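# Stand cat litter pouch upright with clip attached

## Task

Set the cat litter pouch upright near the centre of the table, one of its wide faces turned toward the robot arms, away from both the pan and the scoop; the clip must finish on the pouch, holding it tightly; the pan must still be upright at the end; then end the scene yourself with finished_scene.

## Robot and tools

Robot: two arms, left_arm and right_arm, each a yam_ultra arm with a two-finger parallel gripper. Calibrated URDF root positions in the scene frame: left_arm at (-0.024, +0.244, 0) m, quat_wxyz (+1.000, 0, 0, 0); right_arm at (+0.041, -0.340, 0) m, quat_wxyz (+1.000, 0, 0, +0.012).

Frame: every pose, velocity and target, sent or reported, is in the scene frame. Its origin sits at table-top height halfway between the nominal arm bases; +z points up, +x reaches out over the table, and left_arm is on the +y side. Image left/right does not match the arm names. Reported hand positions and orientations may be wrong by a few cm, more at long reach.

Gripper: fingers extend along the gripper's +z axis and separate along its y axis. end_effector_position is the point between the pads, roughly 1 cm short of the fingertips.

The 16-number row (used by execute_actions and move): one flat list covering both arms, left_arm first: x, y, z, qw, qx, qy, qz, opening, then the same eight for right_arm. x, y, z are an absolute target position in metres; qw..qz an absolute target orientation, w first. Opening runs from -1 (closed) to +1 (fully open, 0.094 m). All 16 numbers are always required even if one arm is idle. To hold an arm still, resend its pose from the last result before it stopped, with the desired opening; to keep an orientation, repeat the same quaternion rather than copying a drifted reported one. A zero opening is itself a command, so resend the current opening to leave a gripper unchanged.

execute_actions(actions, cameras): actions is a list of actions; each action is up to 15 rows, one per 1/30 s step, the final row held until 15 steps are filled. A target farther than 0.6 m from the gripper's start position along any of its own axes gets the action refused for both arms; a malformed call, or a first action failing that test, rejects the whole call. An empty actions list just returns state and images. cameras: list of names (cam_high, cam_low); omit, null or ["all"] for all, [] for none; an unknown name invalidates the call.

move(target, speed, blend, opening_speed, blocking, cameras): target is one row or a list of up to 15 rows (no 0.6 m rule). Each gripper travels straight from its Hand target to the pose, rotating the shorter way; all paths finish together, take at least 0.5 s, and are cut off after 10 s. speed: m/s per arm path, 0.002 to 0.5, default 0.25 (rotation up to twice that in rad/s); one value or one per target. blend: corner rounding radius in m for a list, default 0 (stop at each). opening_speed: rate of opening change per second on the -1..+1 scale, at least 0.2; use a value near the minimum when squeezing something soft. blocking=false returns after about 0.5 s while motion continues; a new move takes over from the current point. Moves do not avoid obstacles or the other arm, and faster moves lag more and hit harder. Avoid paths that pass near an arm's own base (this can flip its shoulder); route around it. Openings in the first target apply at the start; openings in later targets apply after all arms come to rest there. The result adds a move: line: done, off_target, moving, held or fault, plus limits (paced = command clipped, held = steps withheld). Unnamed arms are done, meaning within 10 mm and 2 degrees. Neither done nor off_target tells you about contact.

wait(seconds 0 to 10, cameras): let the scene run with last commands held; a running move keeps going. stop(cameras): brakes the running move, needing some room. zoom_image(camera cam_high or cam_low, region [x0, y0, x1, y1] pixels, at most 504x504, origin top-left) magnifies the latest image of that camera. read_manual(section "licences") only returns licence text. finished_scene(scene: integer, the current scene's number) ends the scene irrevocably; the goal must hold without the robot.

Control behaviour: each step the controller limits the commanded pose to 100 mm and 20 degrees from the measured pose, then uses damped IK, favouring position. One action may fall short; the Hand target line shows where the arm is now headed, so send the remainder next. Friction and gravity can leave a free gripper a cm or more off target. Tool commands lists each gripper's current command.

Gripping: grip_measured shares the command scale; empty it may read up to about 1.6 mm wide. On a rigid part under full squeeze it reads up to about 3 mm (0.064) below the part width. Force reaches its limit about 0.05 below the first-contact reading (0.11 or more for small or round parts, much more for soft ones), roughly 50 to 64 N per pad. Release by commanding well above grip_measured.

Joint torques follow Joint positions order (gripper excluded), include gravity, have per-arm offsets and noise; joints 1 to 3 wrap at ±28 N m. Joint velocities within noise means that arm is still.

Cameras: cam_high and cam_low, each 896x504.

Avoid: dropping things or knocking them off the table, releasing moving objects, fast impacts, heavy pushing, arm-to-arm collisions (the clearance check does not guard gripper-to-gripper contact), knocking over the pan. Loose objects may occasionally get nudged. Motor heat builds from holding loads, stretched arms or pushing at unreachable poses: MOTOR HOT at 75 °C, an OVER-TEMPERATURE FAULT at 90 °C folds that arm for the rest of the scene, and at 100 °C the arm drops.

Each tool is called after "Emit:" by a JSON object that holds its "fn" and its "kwargs".

## Session

Emit:
{"fn": "execute_actions", "kwargs": {"actions": []}}

Emit:
{"fn": "zoom_image", "kwargs": {"camera": "cam_high", "region": [350, 150, 650, 350]}}

Emit:
{"fn": "zoom_image", "kwargs": {"camera": "cam_low", "region": [400, 100, 760, 320]}}

Scene clock: 0.00 s.
left_arm: end_effector_position=(+0.1681, +0.5915, +0.1738) grip_measured=+1.000 end_effector_quat_wxyz=(-0.401, +0.723, -0.498, -0.263) | right_arm: end_effector_position=(+0.3793, -0.5114, +0.1383) grip_measured=+1.000 end_effector_quat_wxyz=(+0.661, +0.421, +0.621, -0.029)
Joint positions: left_arm=[0.805 1.402 0.912 -0.226 -0.605 -0.848 0.094] | right_arm=[-0.353 1.501 0.26 1.11 0.308 0.592 0.094]
Joint velocities: within noise
Joint torques (N m): no reading
Motor temperatures (°C): left_arm=[29 30 33 29 28 30 28] | right_arm=[27 32 32 27 26 27 28]
Heat: left arm: 33 °C; right arm: 32 °C.
Hand target: left_arm +0.1669, +0.5919, +0.1785; -0.403, +0.722, -0.495, -0.266 | right_arm +0.3797, -0.5119, +0.1393; +0.661, +0.419, +0.621, -0.032
Tool commands: left_gripper/opening=+1.0 right_gripper/opening=+1.0

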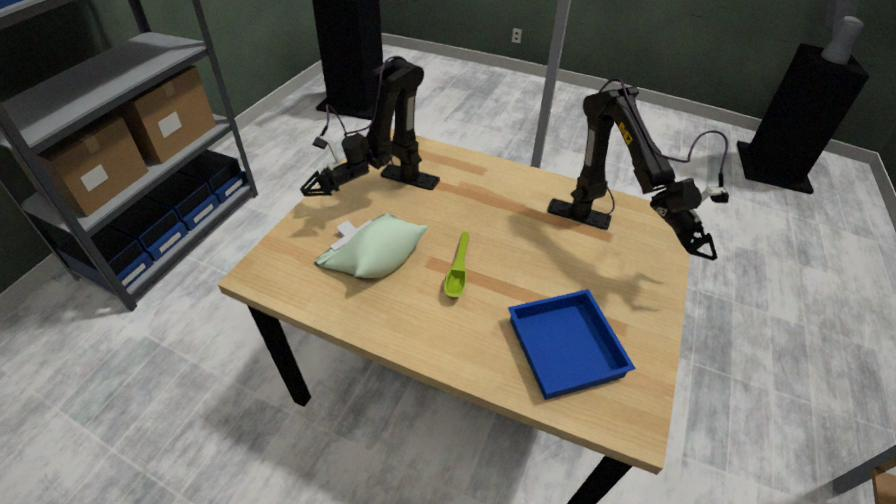

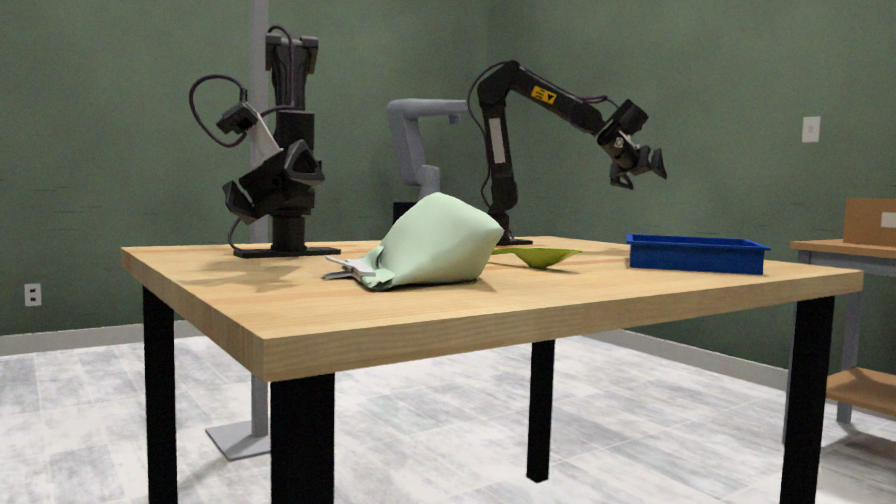

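Scaled by 1.680.

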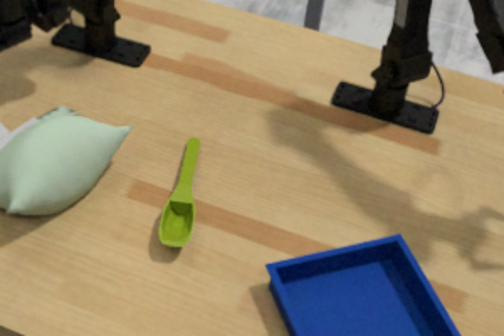

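Scaled by 1.400.

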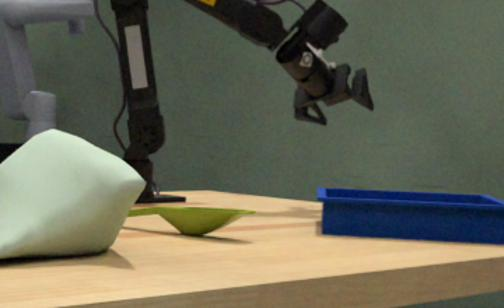

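Emit:
{"fn": "zoom_image", "kwargs": {"camera": "cam_high", "region": [290, 190, 450, 300]}}

Emit:
{"fn": "zoom_image", "kwargs": {"camera": "cam_low", "region": [300, 170, 540, 310]}}

Scaled by 3.150.

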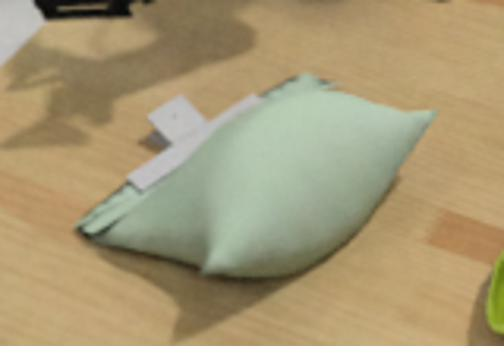

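Scaled by 2.100.

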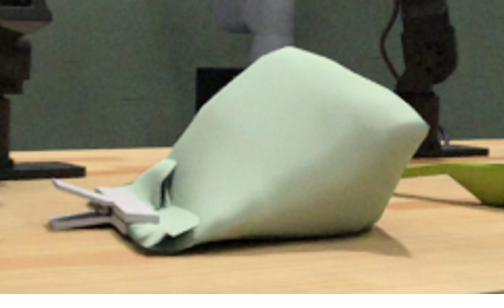

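Emit:
{"fn": "zoom_image", "kwargs": {"camera": "cam_high", "region": [305, 200, 405, 280]}}

Emit:
{"fn": "zoom_image", "kwargs": {"camera": "cam_low", "region": [310, 235, 420, 300]}}

Scaled by 5.040.

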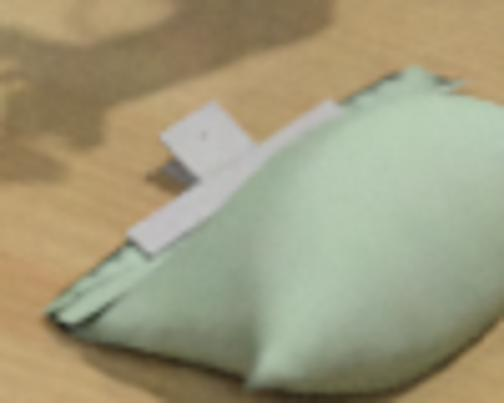

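Scaled by 4.582.

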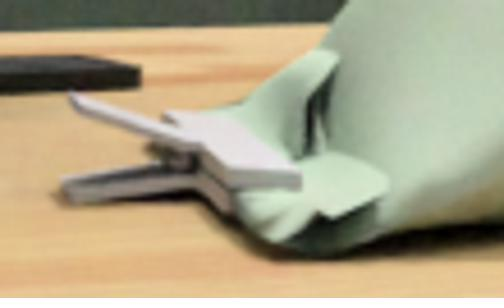

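Emit:
{"fn": "zoom_image", "kwargs": {"camera": "cam_high", "region": [420, 220, 500, 310]}}

Emit:
{"fn": "zoom_image", "kwargs": {"camera": "cam_low", "region": [480, 220, 600, 290]}}

Scaled by 5.600.

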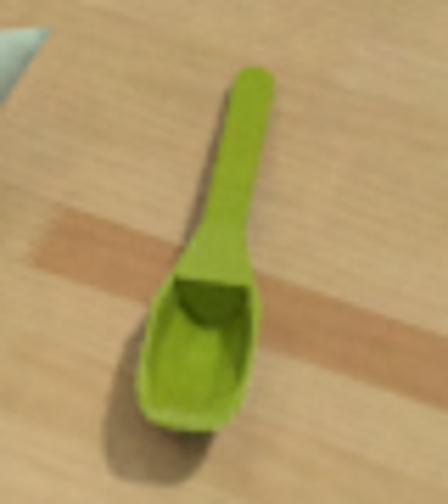

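Scaled by 4.200.

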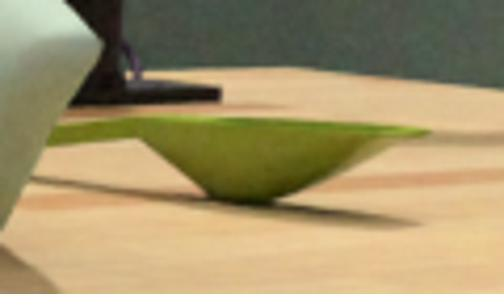

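Emit:
{"fn": "move", "kwargs": {"target": [[0.325, -0.03, 0.15, 0, -0.1288, 0.99167, 0, 0.3, 0.335, -0.475, 0.17, 0.24297, -0.56193, 0.7706, 0.17718, 1.0], [0.335, -0.026, 0.09, 0, -0.1288, 0.99167, 0, 0.3, 0.3545, -0.427, 0.075, 0.24297, -0.56193, 0.7706, 0.17718, 1.0]], "speed": [0.4, 0.2], "blend": 0.03}}

Emit:
{"fn": "zoom_image", "kwargs": {"camera": "cam_high", "region": [300, 170, 500, 310]}}

Emit:
{"fn": "zoom_image", "kwargs": {"camera": "cam_low", "region": [280, 130, 560, 310]}}

Scene clock: 12.20 s.
left_arm: end_effector_position=(+0.3327, -0.0269, +0.0956) grip_measured=+0.301 end_effector_quat_wxyz=(+0.002, -0.129, +0.992, -0.001) | right_arm: end_effector_position=(+0.3552, -0.4321, +0.0798) grip_measured=+1.000 end_effector_quat_wxyz=(+0.239, -0.568, +0.770, +0.164)
Joint positions: left_arm=[-0.652 2.305 2.181 -1.444 -0.001 -0.911 0.061] | right_arm=[-0.61 1.908 1.385 -1.213 -0.568 -1.904 0.094]
Joint velocities: within noise
Joint torques (N m): left_arm=[0.49 -10.92 5.56 0.58 0 0.05] | right_arm=[0.34 -7.68 3.99 -0.08 -0.55 0.06]
Motor temperatures (°C): left_arm=[29 32 36 31 28 30 28] | right_arm=[27 33 33 30 26 27 28]
Heat: left arm: 36 °C; right arm: 33 °C.
Hand target: left_arm +0.3349, -0.0259, +0.0901; +0.000, -0.129, +0.992, +0.000 | right_arm +0.3544, -0.4270, +0.0751; +0.243, -0.562, +0.771, +0.177
Off the commanded pose: left_arm 0.006 m, 0 deg | right_arm 0.007 m, 2 deg.
move: done

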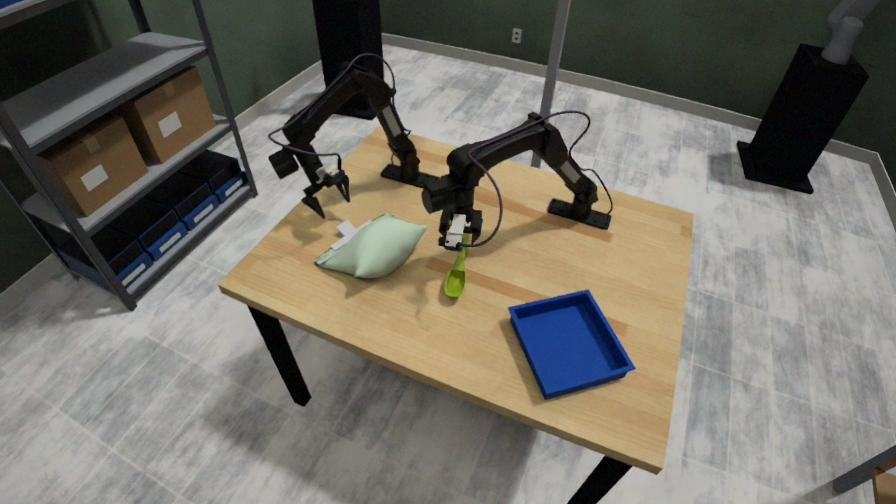

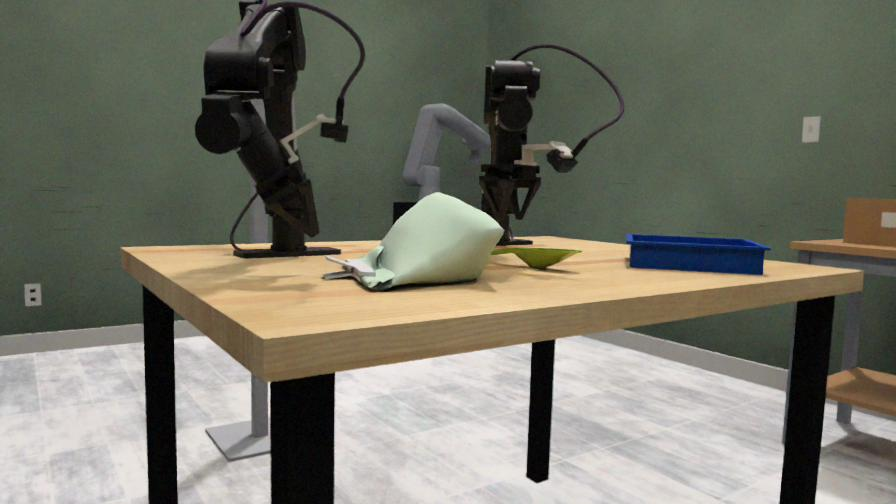

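Scaled by 2.520.

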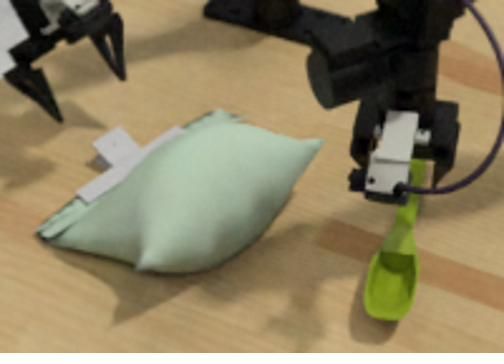

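Scaled by 1.800.

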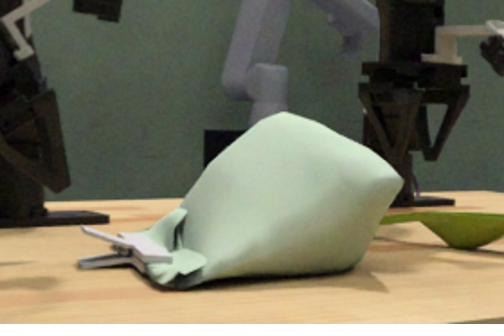

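Emit:
{"fn": "move", "kwargs": {"target": [[0.335, -0.025, 0.030, 0, -0.1288, 0.99167, 0, 0.3, 0.367, -0.386, 0.013, 0.24297, -0.56193, 0.7706, 0.17718, 1.0], [0.335, -0.025, 0.030, 0, -0.1288, 0.99167, 0, -0.85, 0.367, -0.386, 0.013, 0.24297, -0.56193, 0.7706, 0.17718, -0.45]], "speed": [0.12, 0.1], "opening_speed": 1.5}}

Emit:
{"fn": "zoom_image", "kwargs": {"camera": "cam_high", "region": [300, 170, 500, 310]}}

Emit:
{"fn": "zoom_image", "kwargs": {"camera": "cam_low", "region": [280, 130, 560, 310]}}

Scene clock: 15.23 s.
left_arm: end_effector_position=(+0.3335, -0.0276, +0.0368) grip_measured=-0.588 end_effector_quat_wxyz=(+0.003, -0.128, +0.992, -0.002) | right_arm: end_effector_position=(+0.3732, -0.3947, +0.0177) grip_measured=-0.163 end_effector_quat_wxyz=(+0.243, -0.569, +0.770, +0.154)
Joint positions: left_arm=[-0.652 2.305 1.948 -1.207 -0.001 -0.908 0.019] | right_arm=[-0.486 1.951 1.181 -0.863 -0.581 -1.753 0.039]
Joint velocities: within noise
Joint torques (N m): left_arm=[0.59 -10.82 5.61 0.58 0.03 0.03] | right_arm=[0.4 -7.53 4.03 -0.08 -0.63 0]
Motor temperatures (°C): left_arm=[29 35 36 31 28 30 28] | right_arm=[27 34 33 30 26 27 28]
Heat: left arm: 36 °C; right arm: 34 °C.
Hand target: left_arm +0.3349, -0.0250, +0.0301; +0.000, -0.129, +0.992, +0.000 | right_arm +0.3670, -0.3862, +0.0132; +0.243, -0.562, +0.771, +0.177
Off the commanded pose: left_arm 0.007 m, 0 deg | right_arm 0.012 m, 3 deg.
move: off_target (right_arm)

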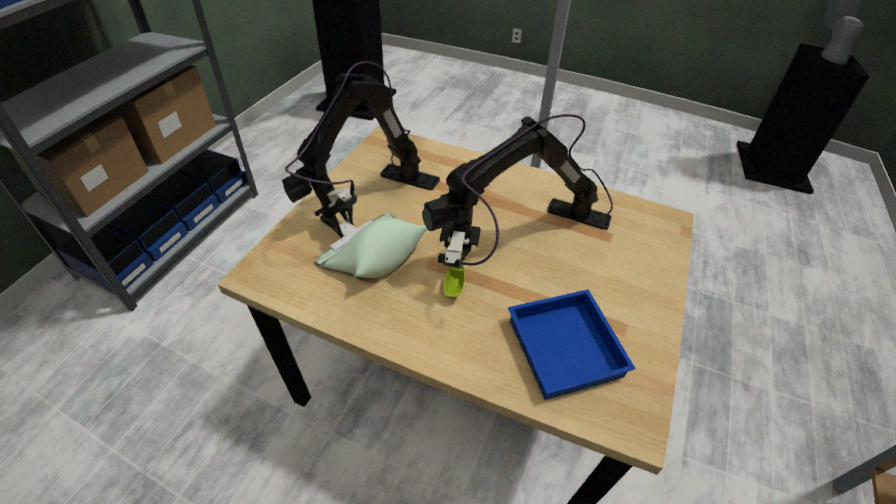

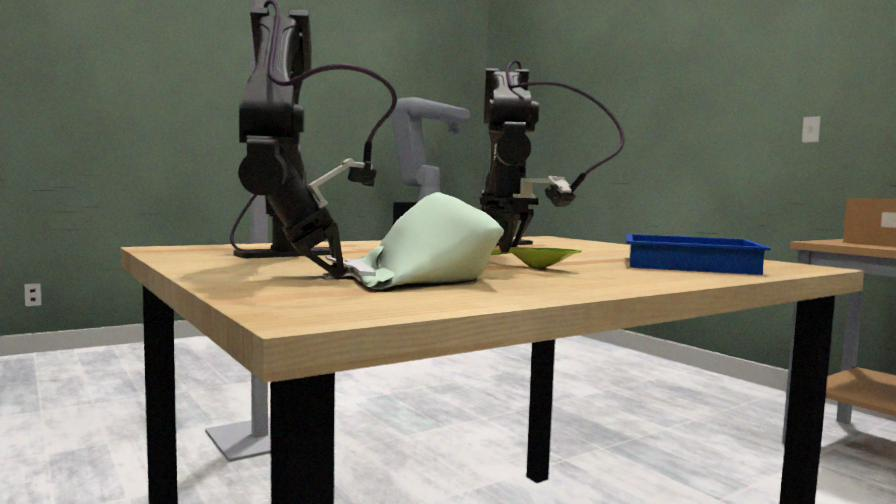

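Scaled by 2.520.

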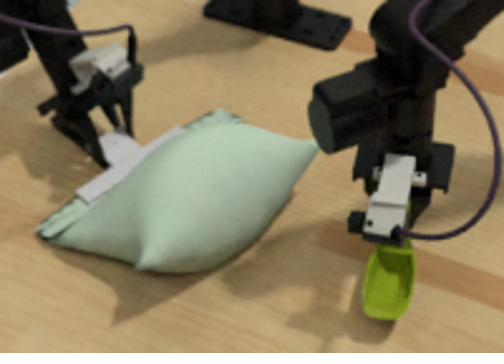

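Scaled by 1.800.

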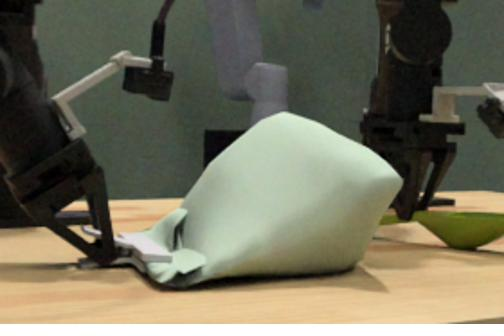

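Emit:
{"fn": "move", "kwargs": {"target": [[0.335, -0.025, 0.085, 0, -0.1288, 0.99167, 0, -0.85, 0.3695, -0.3825, 0.055, 0.21, -0.568, 0.78, 0.153, -0.45], [0.129, 0.2875, 0.085, 0, 0.17279, 0.98496, 0, -0.85, 0.372, -0.379, 0.10, 0.17488, -0.57524, 0.78884, 0.12753, -0.45], [0.129, 0.2875, 0.032, 0, 0.17279, 0.98496, 0, -0.85, 0.381, -0.351, 0.162, 0.1264, -0.58195, 0.79804, 0.09217, -0.45]], "speed": [0.1, 0.22, 0.07], "blend": [0.02, 0.02, 0]}}

Emit:
{"fn": "zoom_image", "kwargs": {"camera": "cam_high", "region": [300, 150, 500, 310]}}

Emit:
{"fn": "zoom_image", "kwargs": {"camera": "cam_low", "region": [280, 130, 560, 310]}}

Scene clock: 19.60 s.
left_arm: end_effector_position=(+0.1232, +0.2874, +0.0367) grip_measured=-0.587 end_effector_quat_wxyz=(-0.013, +0.173, +0.985, +0.001) | right_arm: end_effector_position=(+0.3861, -0.3528, +0.1371) grip_measured=-0.163 end_effector_quat_wxyz=(+0.115, -0.580, +0.801, +0.097)
Joint positions: left_arm=[0.264 1.178 0.626 -1.04 -0.013 0.613 0.019] | right_arm=[-0.219 1.823 1.596 -1.33 -0.302 -1.447 0.039]
Joint velocities: within noise
Joint torques (N m): left_arm=[0.49 -1.18 4.72 0.85 0.16 0.08] | right_arm=[-0.47 -11.36 9.37 -0.41 -0.39 -0.09]
Motor temperatures (°C): left_arm=[29 35 36 31 28 30 28] | right_arm=[27 36 34 29 26 27 28]
Heat: left arm: 36 °C; right arm: 36 °C.
Hand target: left_arm +0.1287, +0.2875, +0.0324; +0.000, +0.173, +0.985, +0.000 | right_arm +0.3807, -0.3509, +0.1608; +0.127, -0.582, +0.798, +0.092
Off the commanded pose: left_arm 0.007 m, 1 deg | right_arm 0.025 m, 2 deg.
move: off_target (right_arm)

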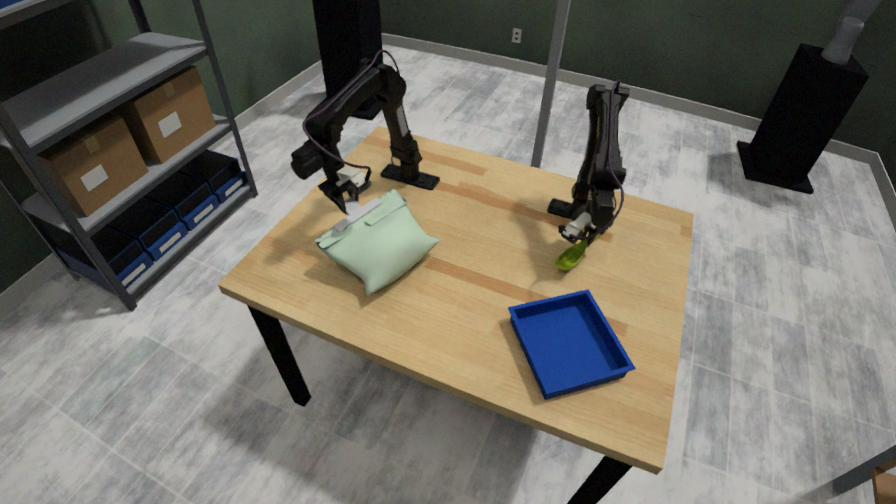

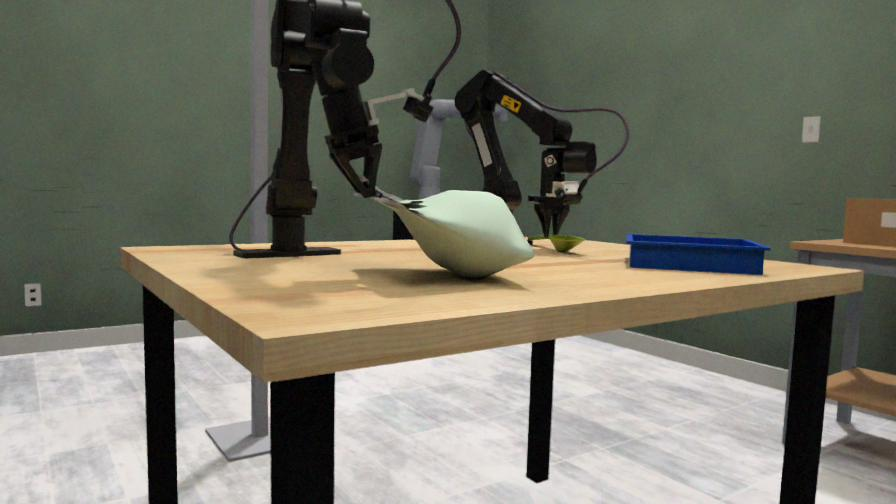

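Scaled by 2.520.

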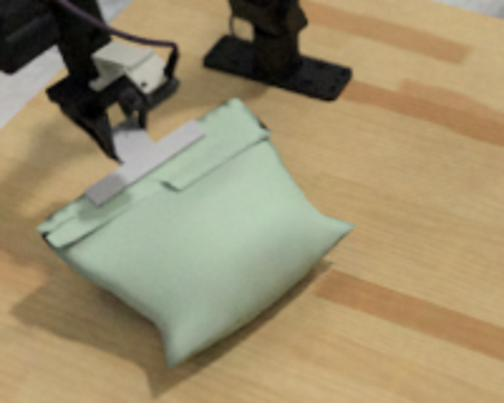

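Scaled by 1.800.

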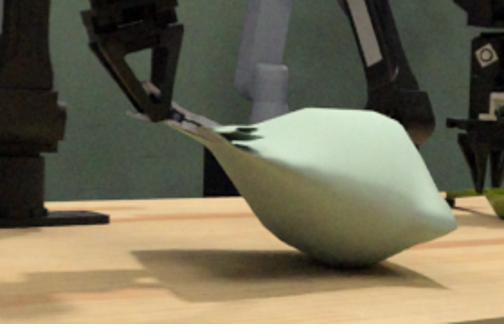

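Emit:
{"fn": "move", "kwargs": {"target": [[0.127, 0.2875, 0.034, 0, 0.17279, 0.98496, 0, 0.2, 0.389, -0.328, 0.19, 0.09, -0.585, 0.803, 0.066, -0.45], [0.127, 0.2875, 0.13, 0, 0.17279, 0.98496, 0, 0.2, 0.397, -0.303, 0.208, 0.07042, -0.58696, 0.80491, 0.05135, -0.45]], "speed": [0.08, 0.1], "opening_speed": 1.5}}

Emit:
{"fn": "zoom_image", "kwargs": {"camera": "cam_high", "region": [300, 150, 500, 310]}}

Emit:
{"fn": "zoom_image", "kwargs": {"camera": "cam_low", "region": [280, 130, 560, 310]}}

Scene clock: 22.73 s.
left_arm: end_effector_position=(+0.1248, +0.2881, +0.1228) grip_measured=+0.199 end_effector_quat_wxyz=(-0.013, +0.174, +0.985, +0.001) | right_arm: end_effector_position=(+0.3955, -0.3048, +0.1930) grip_measured=-0.163 end_effector_quat_wxyz=(+0.072, -0.587, +0.805, +0.045)
Joint positions: left_arm=[0.267 1.137 0.948 -1.405 -0.012 0.616 0.056] | right_arm=[-0.006 1.861 1.891 -1.533 -0.156 -1.237 0.039]
Joint velocities: within noise
Joint torques (N m): left_arm=[0.51 -2.66 8.01 0.32 0.1 0.05] | right_arm=[0.02 -8.75 9.85 0.02 -0.24 0.06]
Motor temperatures (°C): left_arm=[29 34 36 30 28 30 28] | right_arm=[27 36 35 29 26 27 28]
Heat: left arm: 36 °C; right arm: 36 °C.
Hand target: left_arm +0.1270, +0.2875, +0.1299; +0.000, +0.173, +0.985, +0.000 | right_arm +0.3965, -0.3031, +0.2075; +0.086, -0.585, +0.805, +0.041
Off the commanded pose: left_arm 0.008 m, 1 deg | right_arm 0.015 m, 1 deg.
joint sent to its limit (right arm) — joint 4 (wrist pitch), lower limit. The joint targets still meet the commanded pose.
move: off_target (right_arm)

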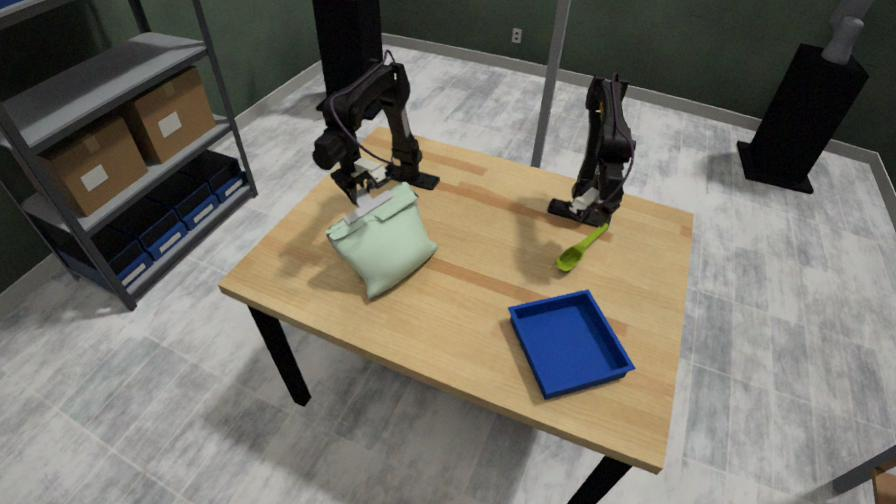

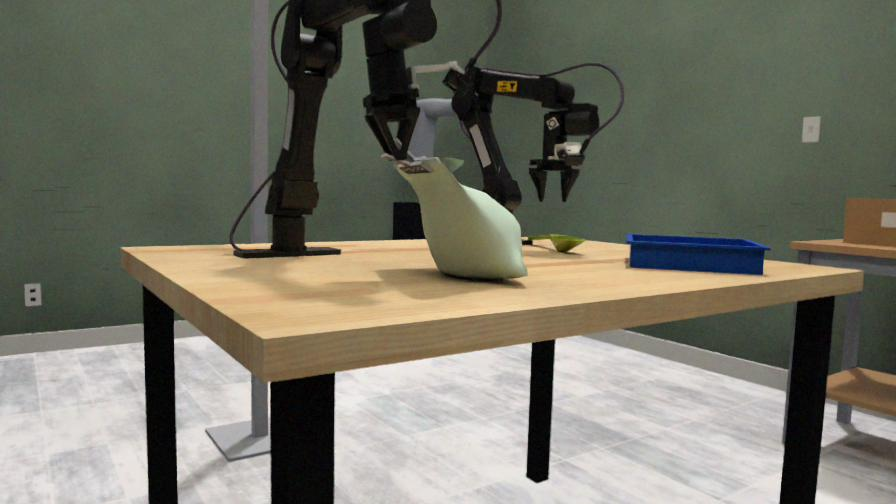

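Scaled by 2.520.

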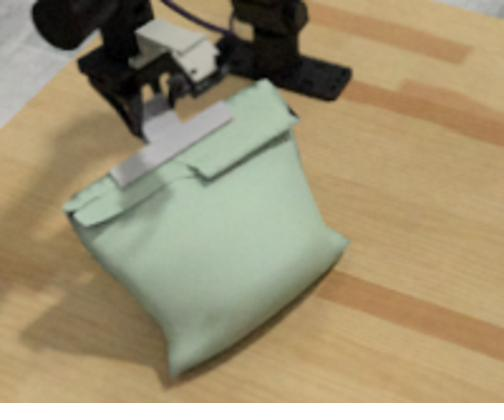

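Scaled by 1.800.

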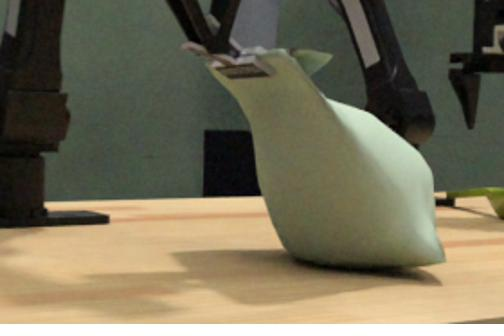

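Emit:
{"fn": "execute_actions", "kwargs": {"actions": []}}

Scene clock: 23.77 s.
left_arm: end_effector_position=(+0.1246, +0.2881, +0.1228) grip_measured=+0.199 end_effector_quat_wxyz=(-0.013, +0.174, +0.985, +0.001) | right_arm: end_effector_position=(+0.3955, -0.3048, +0.1930) grip_measured=-0.163 end_effector_quat_wxyz=(+0.072, -0.587, +0.805, +0.045)
Joint positions: left_arm=[0.267 1.137 0.948 -1.405 -0.012 0.617 0.056] | right_arm=[-0.006 1.861 1.891 -1.533 -0.156 -1.237 0.039]
Joint velocities: within noise
Joint torques (N m): left_arm=[0.66 -2.7 8.03 0.32 0.11 0.06] | right_arm=[0.02 -8.59 9.94 0 -0.26 0.05]
Motor temperatures (°C): left_arm=[29 34 36 30 28 30 28] | right_arm=[27 36 35 29 26 27 28]
Heat: left arm: 36 °C; right arm: 36 °C.
Hand target: left_arm +0.1270, +0.2875, +0.1299; +0.000, +0.173, +0.985, +0.000 | right_arm +0.3966, -0.3030, +0.2075; +0.086, -0.585, +0.805, +0.041
Tool commands: left_gripper/opening=+0.2 right_gripper/opening=-0.45
Off the commanded pose: left_arm 0.008 m, 2 deg | right_arm 0.015 m, 1 deg.

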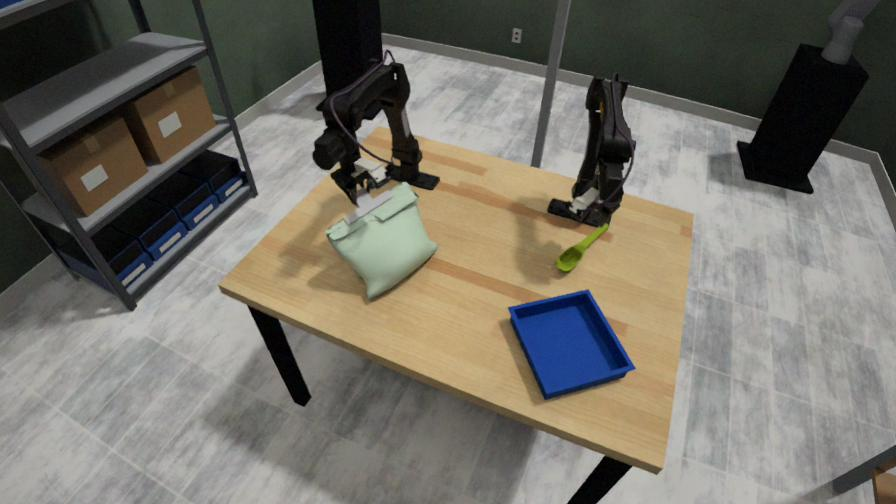

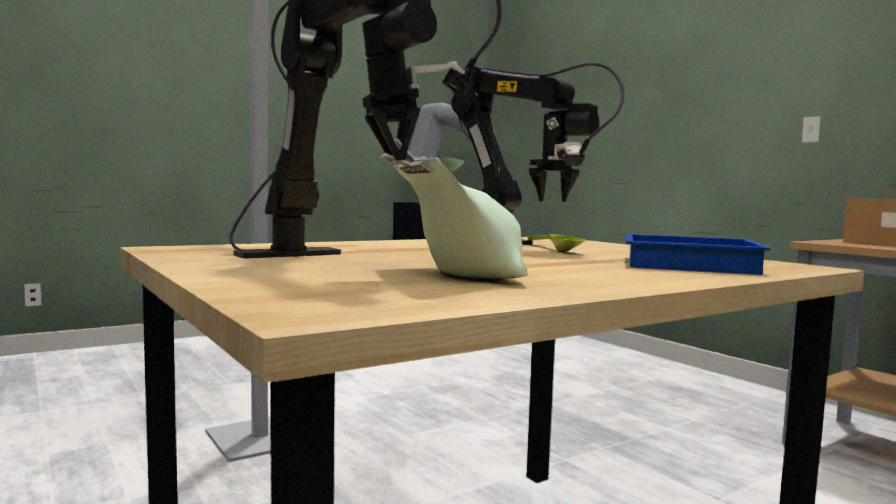

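Emit:
{"fn": "move", "kwargs": {"target": [[0.127,0.2875,0.13,0,0.17279,0.98496,0,0.2,0.408,-0.268,0.218,0.07042,-0.58696,0.80491,0.05135,-0.45],[0.127,0.2875,0.13,0,0.17279,0.98496,0,0.2,0.419,-0.236,0.218,0.07042,-0.58696,0.80491,0.05135,-0.45]], "speed": 0.1, "blend": 0.02}}

Scene clock: 25.27 s.
left_arm: end_effector_position=(+0.1245, +0.2880, +0.1228) grip_measured=+0.199 end_effector_quat_wxyz=(-0.013, +0.174, +0.985, +0.000) | right_arm: end_effector_position=(+0.4118, -0.2424, +0.2064) grip_measured=-0.163 end_effector_quat_wxyz=(+0.082, -0.587, +0.804, +0.036)
Joint positions: left_arm=[0.267 1.137 0.948 -1.406 -0.012 0.617 0.056] | right_arm=[0.168 1.947 2.06 -1.565 -0.134 -1.062 0.039]
Joint velocities: within noise
Joint torques (N m): left_arm=[0.46 -2.51 7.92 0.31 0.11 0.03] | right_arm=[0.31 -8.75 9.22 0.42 -0.37 0.11]
Motor temperatures (°C): left_arm=[29 33 36 30 28 30 28] | right_arm=[27 36 36 29 26 27 28]
Heat: left arm: 36 °C; right arm: 36 °C.
Hand target: left_arm +0.1269, +0.2875, +0.1299; +0.000, +0.173, +0.985, +0.000 | right_arm +0.4184, -0.2362, +0.2177; +0.106, -0.584, +0.804, +0.036
Off the commanded pose: left_arm 0.008 m, 2 deg | right_arm 0.015 m, 2 deg.
joint read past its limit (right arm) — joint 4 (wrist pitch), lower limit.
joint sent to its limit (right arm) — joint 4 (wrist pitch), lower limit. The joint targets are off in orientation, not in position.
move: off_target (right_arm); blend cut to 0.0169 m at target 1

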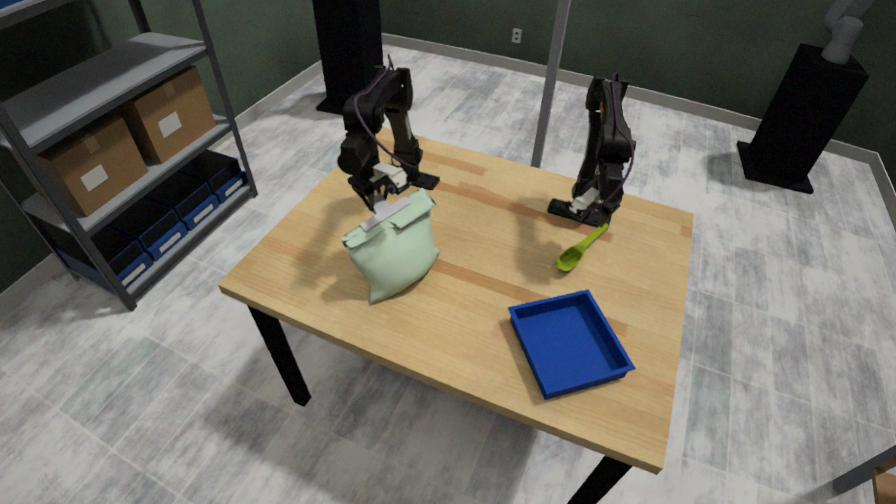

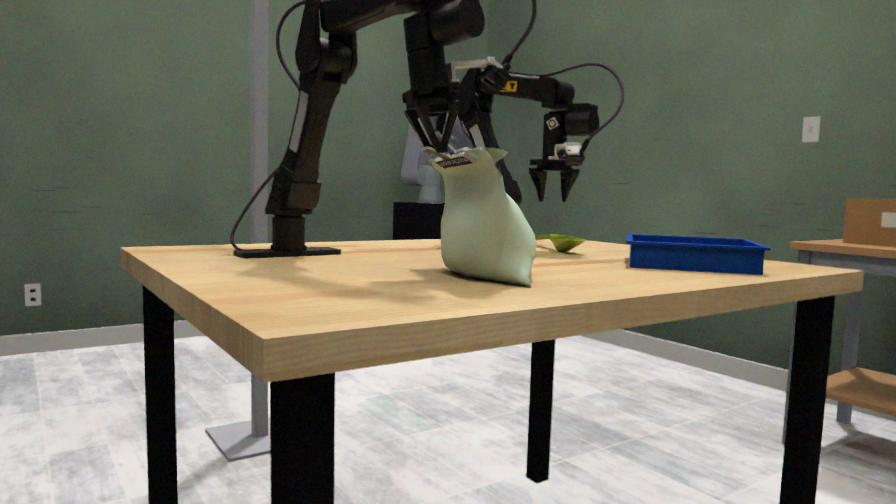

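Emit:
{"fn": "zoom_image", "kwargs": {"camera": "cam_low", "region": [360, 80, 600, 320]}}

Emit:
{"fn": "zoom_image", "kwargs": {"camera": "cam_high", "region": [310, 160, 470, 320]}}

Scaled by 2.100.

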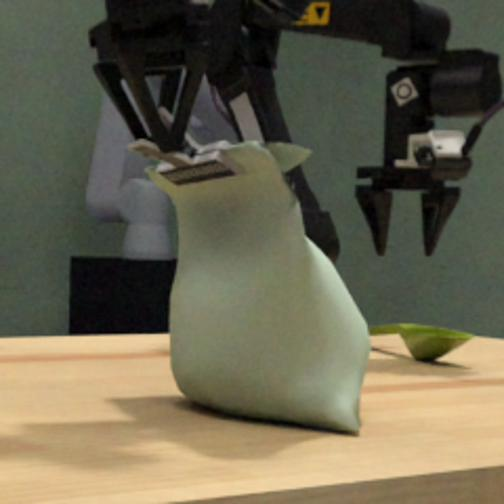

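Scaled by 3.150.

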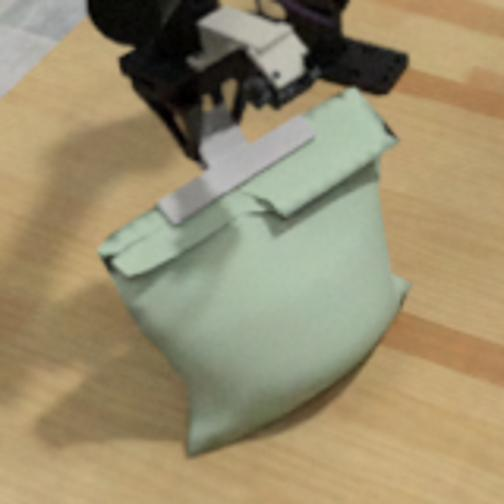

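Emit:
{"fn": "zoom_image", "kwargs": {"camera": "cam_low", "region": [405, 110, 525, 200]}}

Emit:
{"fn": "zoom_image", "kwargs": {"camera": "cam_high", "region": [340, 180, 440, 260]}}

Scaled by 4.200.

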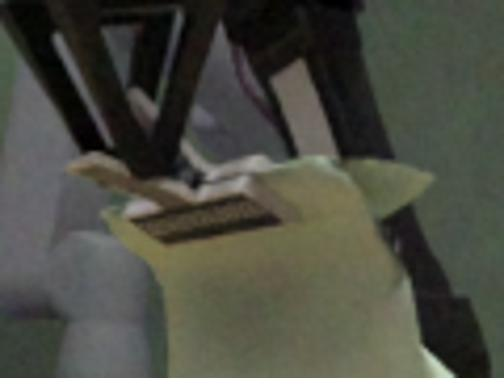

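Scaled by 5.040.

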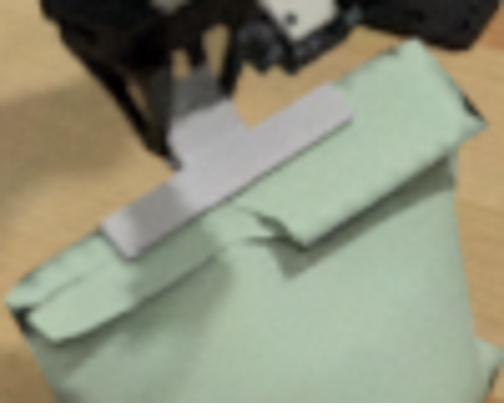

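Emit:
{"fn": "zoom_image", "kwargs": {"camera": "cam_low", "region": [415, 135, 485, 175]}}

Emit:
{"fn": "zoom_image", "kwargs": {"camera": "cam_high", "region": [350, 190, 420, 240]}}

Scaled by 7.200.

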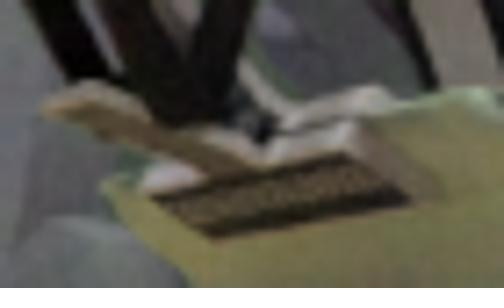

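Scaled by 7.200.

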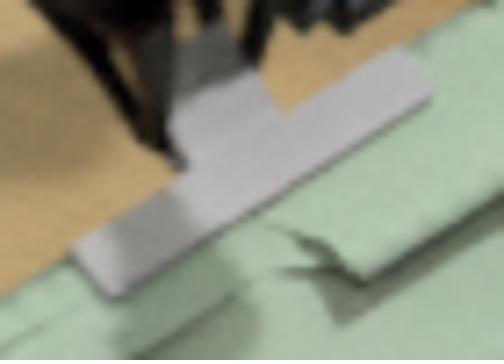

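Emit:
{"fn": "move", "kwargs": {"target": [[0.127,0.2875,0.13,0,0.17279,0.98496,0,0.2,0.429,-0.204,0.219,0.09847,-0.58481,0.80197,0.07181,-0.45]], "speed": 0.1}}

Emit:
{"fn": "zoom_image", "kwargs": {"camera": "cam_low", "region": [360, 80, 600, 320]}}

Scene clock: 31.17 s.
left_arm: end_effector_position=(+0.1244, +0.2880, +0.1228) grip_measured=+0.199 end_effector_quat_wxyz=(-0.013, +0.174, +0.985, +0.000) | right_arm: end_effector_position=(+0.4206, -0.2172, +0.2078) grip_measured=-0.163 end_effector_quat_wxyz=(+0.091, -0.584, +0.805, +0.051)
Joint positions: left_arm=[0.267 1.137 0.948 -1.406 -0.012 0.617 0.056] | right_arm=[0.213 2.007 2.148 -1.58 -0.163 -1.007 0.039]
Joint velocities: within noise
Joint torques (N m): left_arm=[0.39 -2.43 7.87 0.31 0.1 0.09] | right_arm=[0.57 -9.01 8.98 0.54 -0.66 0.13]
Motor temperatures (°C): left_arm=[29 32 36 30 28 30 28] | right_arm=[27 37 37 29 26 27 29]
Heat: left arm: 36 °C; right arm: 37 °C.
Hand target: left_arm +0.1270, +0.2875, +0.1299; +0.000, +0.173, +0.985, +0.000 | right_arm +0.4283, -0.2043, +0.2188; +0.123, -0.582, +0.801, +0.062
Off the commanded pose: left_arm 0.008 m, 2 deg | right_arm 0.019 m, 3 deg.
joint read past its limit (right arm) — joint 4 (wrist pitch), lower limit.
joint sent to its limit (right arm) — joint 4 (wrist pitch), lower limit. The joint targets are off in orientation, not in position.
move: off_target (right_arm)

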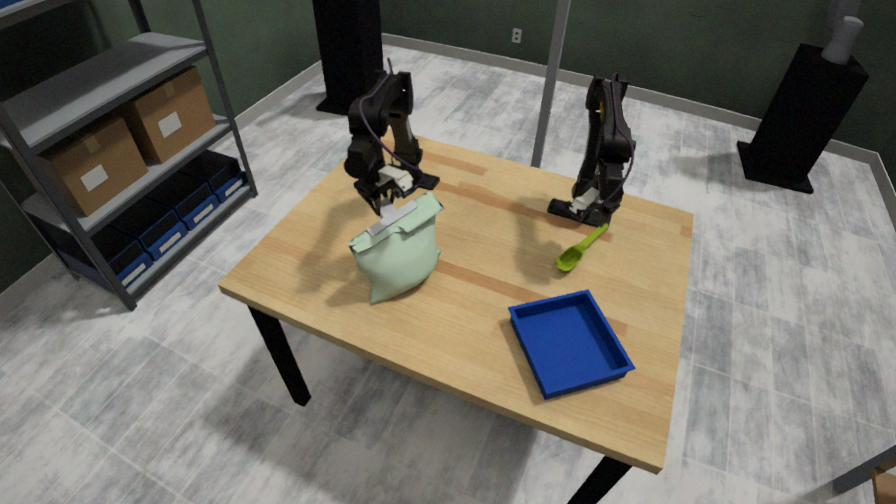

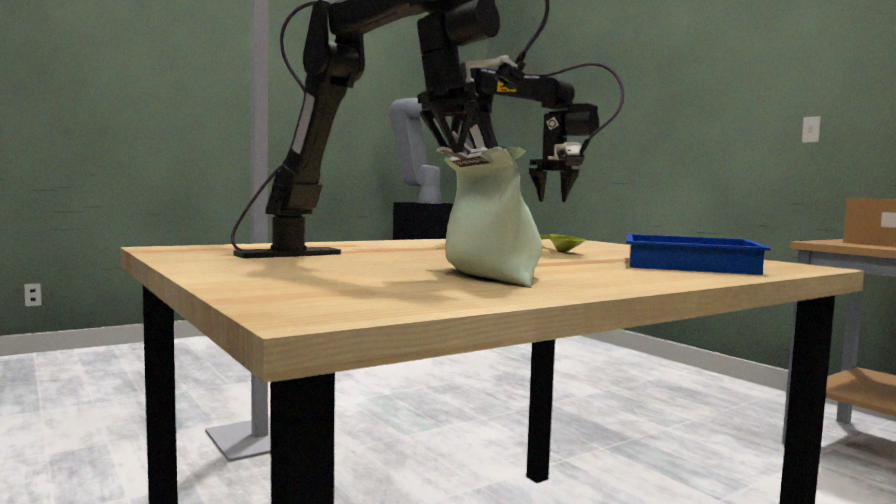

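Scaled by 2.100.

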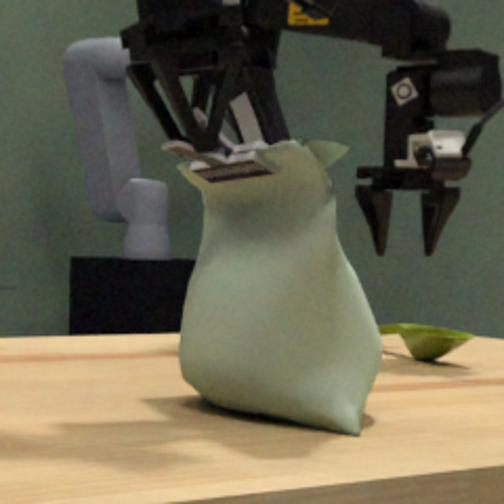

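Emit:
{"fn": "move", "kwargs": {"target": [[0.127,0.2875,0.13,0,0.17279,0.98496,0,0.2,0.434,-0.19,0.213,0.09847,-0.58481,0.80197,0.07181,-0.45],[0.434,0.2875,0.13,0,0.17279,0.98496,0,0.2,0.434,-0.19,0.195,0.09847,-0.58481,0.80197,0.07181,-0.45]], "speed": 0.08}}

Scene clock: 36.17 s.
left_arm: end_effector_position=(+0.4315, +0.2919, +0.1331) grip_measured=+0.199 end_effector_quat_wxyz=(+0.023, +0.172, +0.985, +0.012) | right_arm: end_effector_position=(+0.4264, -0.2009, +0.1995) grip_measured=-0.163 end_effector_quat_wxyz=(+0.087, -0.584, +0.805, +0.060)
Joint positions: left_arm=[0.098 2.343 2.398 -1.575 -0.011 0.445 0.056] | right_arm=[0.244 2.06 2.192 -1.582 -0.173 -0.978 0.039]
Joint velocities: within noise
Joint torques (N m): left_arm=[-0.54 -9.95 7.92 0.41 0.1 -0.04] | right_arm=[0.7 -8.13 6.52 0.62 -0.51 0.09]
Motor temperatures (°C): left_arm=[29 33 37 30 28 30 28] | right_arm=[27 37 37 29 26 27 29]
Heat: left arm: 37 °C; right arm: 37 °C.
Hand target: left_arm +0.4336, +0.2875, +0.1297; +0.020, +0.173, +0.985, +0.006 | right_arm +0.4338, -0.1902, +0.1951; +0.099, -0.585, +0.802, +0.071
Off the commanded pose: left_arm 0.006 m, 3 deg | right_arm 0.014 m, 2 deg.
joint read past its limit (right arm) — joint 4 (wrist pitch), lower limit.
joint sent to its limit (left arm) — joint 4 (wrist pitch), lower limit. The joint targets still meet the commanded pose.
move: off_target (left_arm, right_arm)

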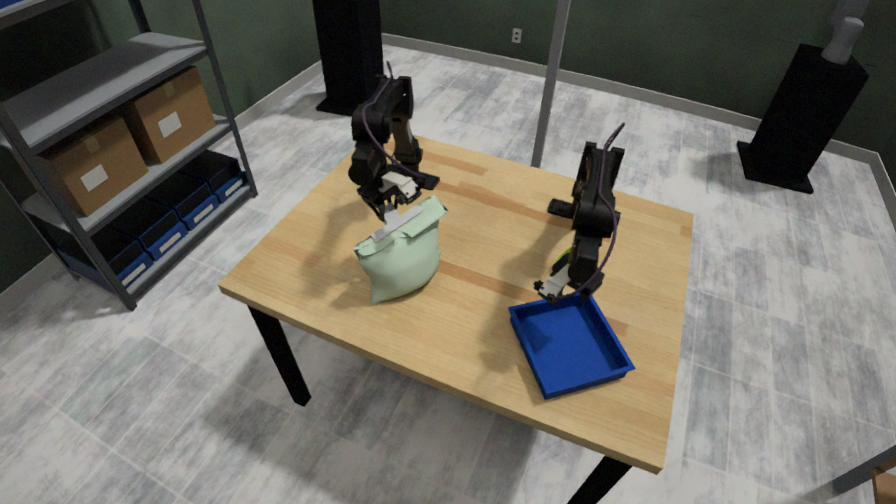

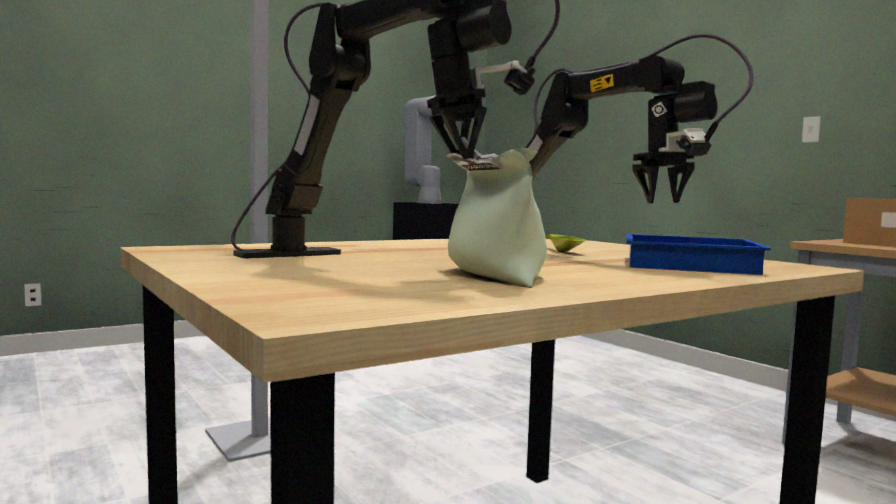

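Emit:
{"fn": "zoom_image", "kwargs": {"camera": "cam_low", "region": [400, 110, 580, 310]}}

Emit:
{"fn": "zoom_image", "kwargs": {"camera": "cam_high", "region": [320, 170, 480, 320]}}

Scaled by 2.520.

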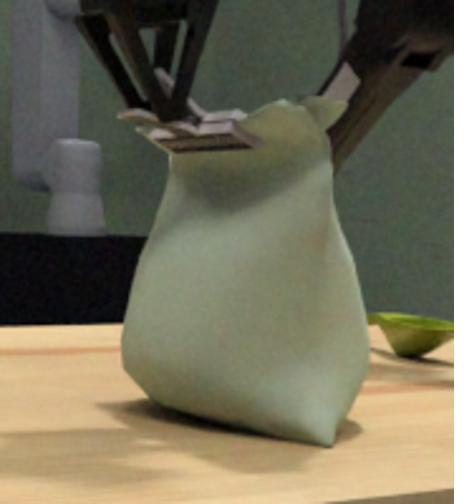

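Scaled by 3.150.

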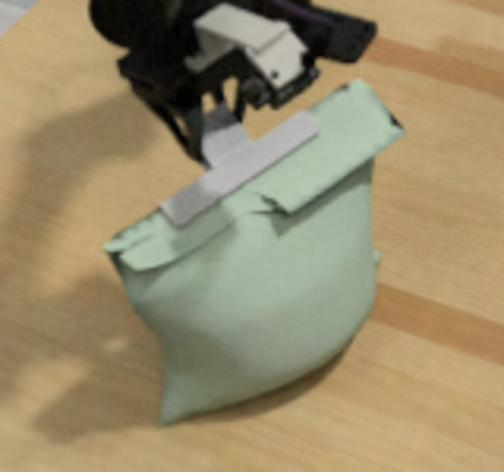

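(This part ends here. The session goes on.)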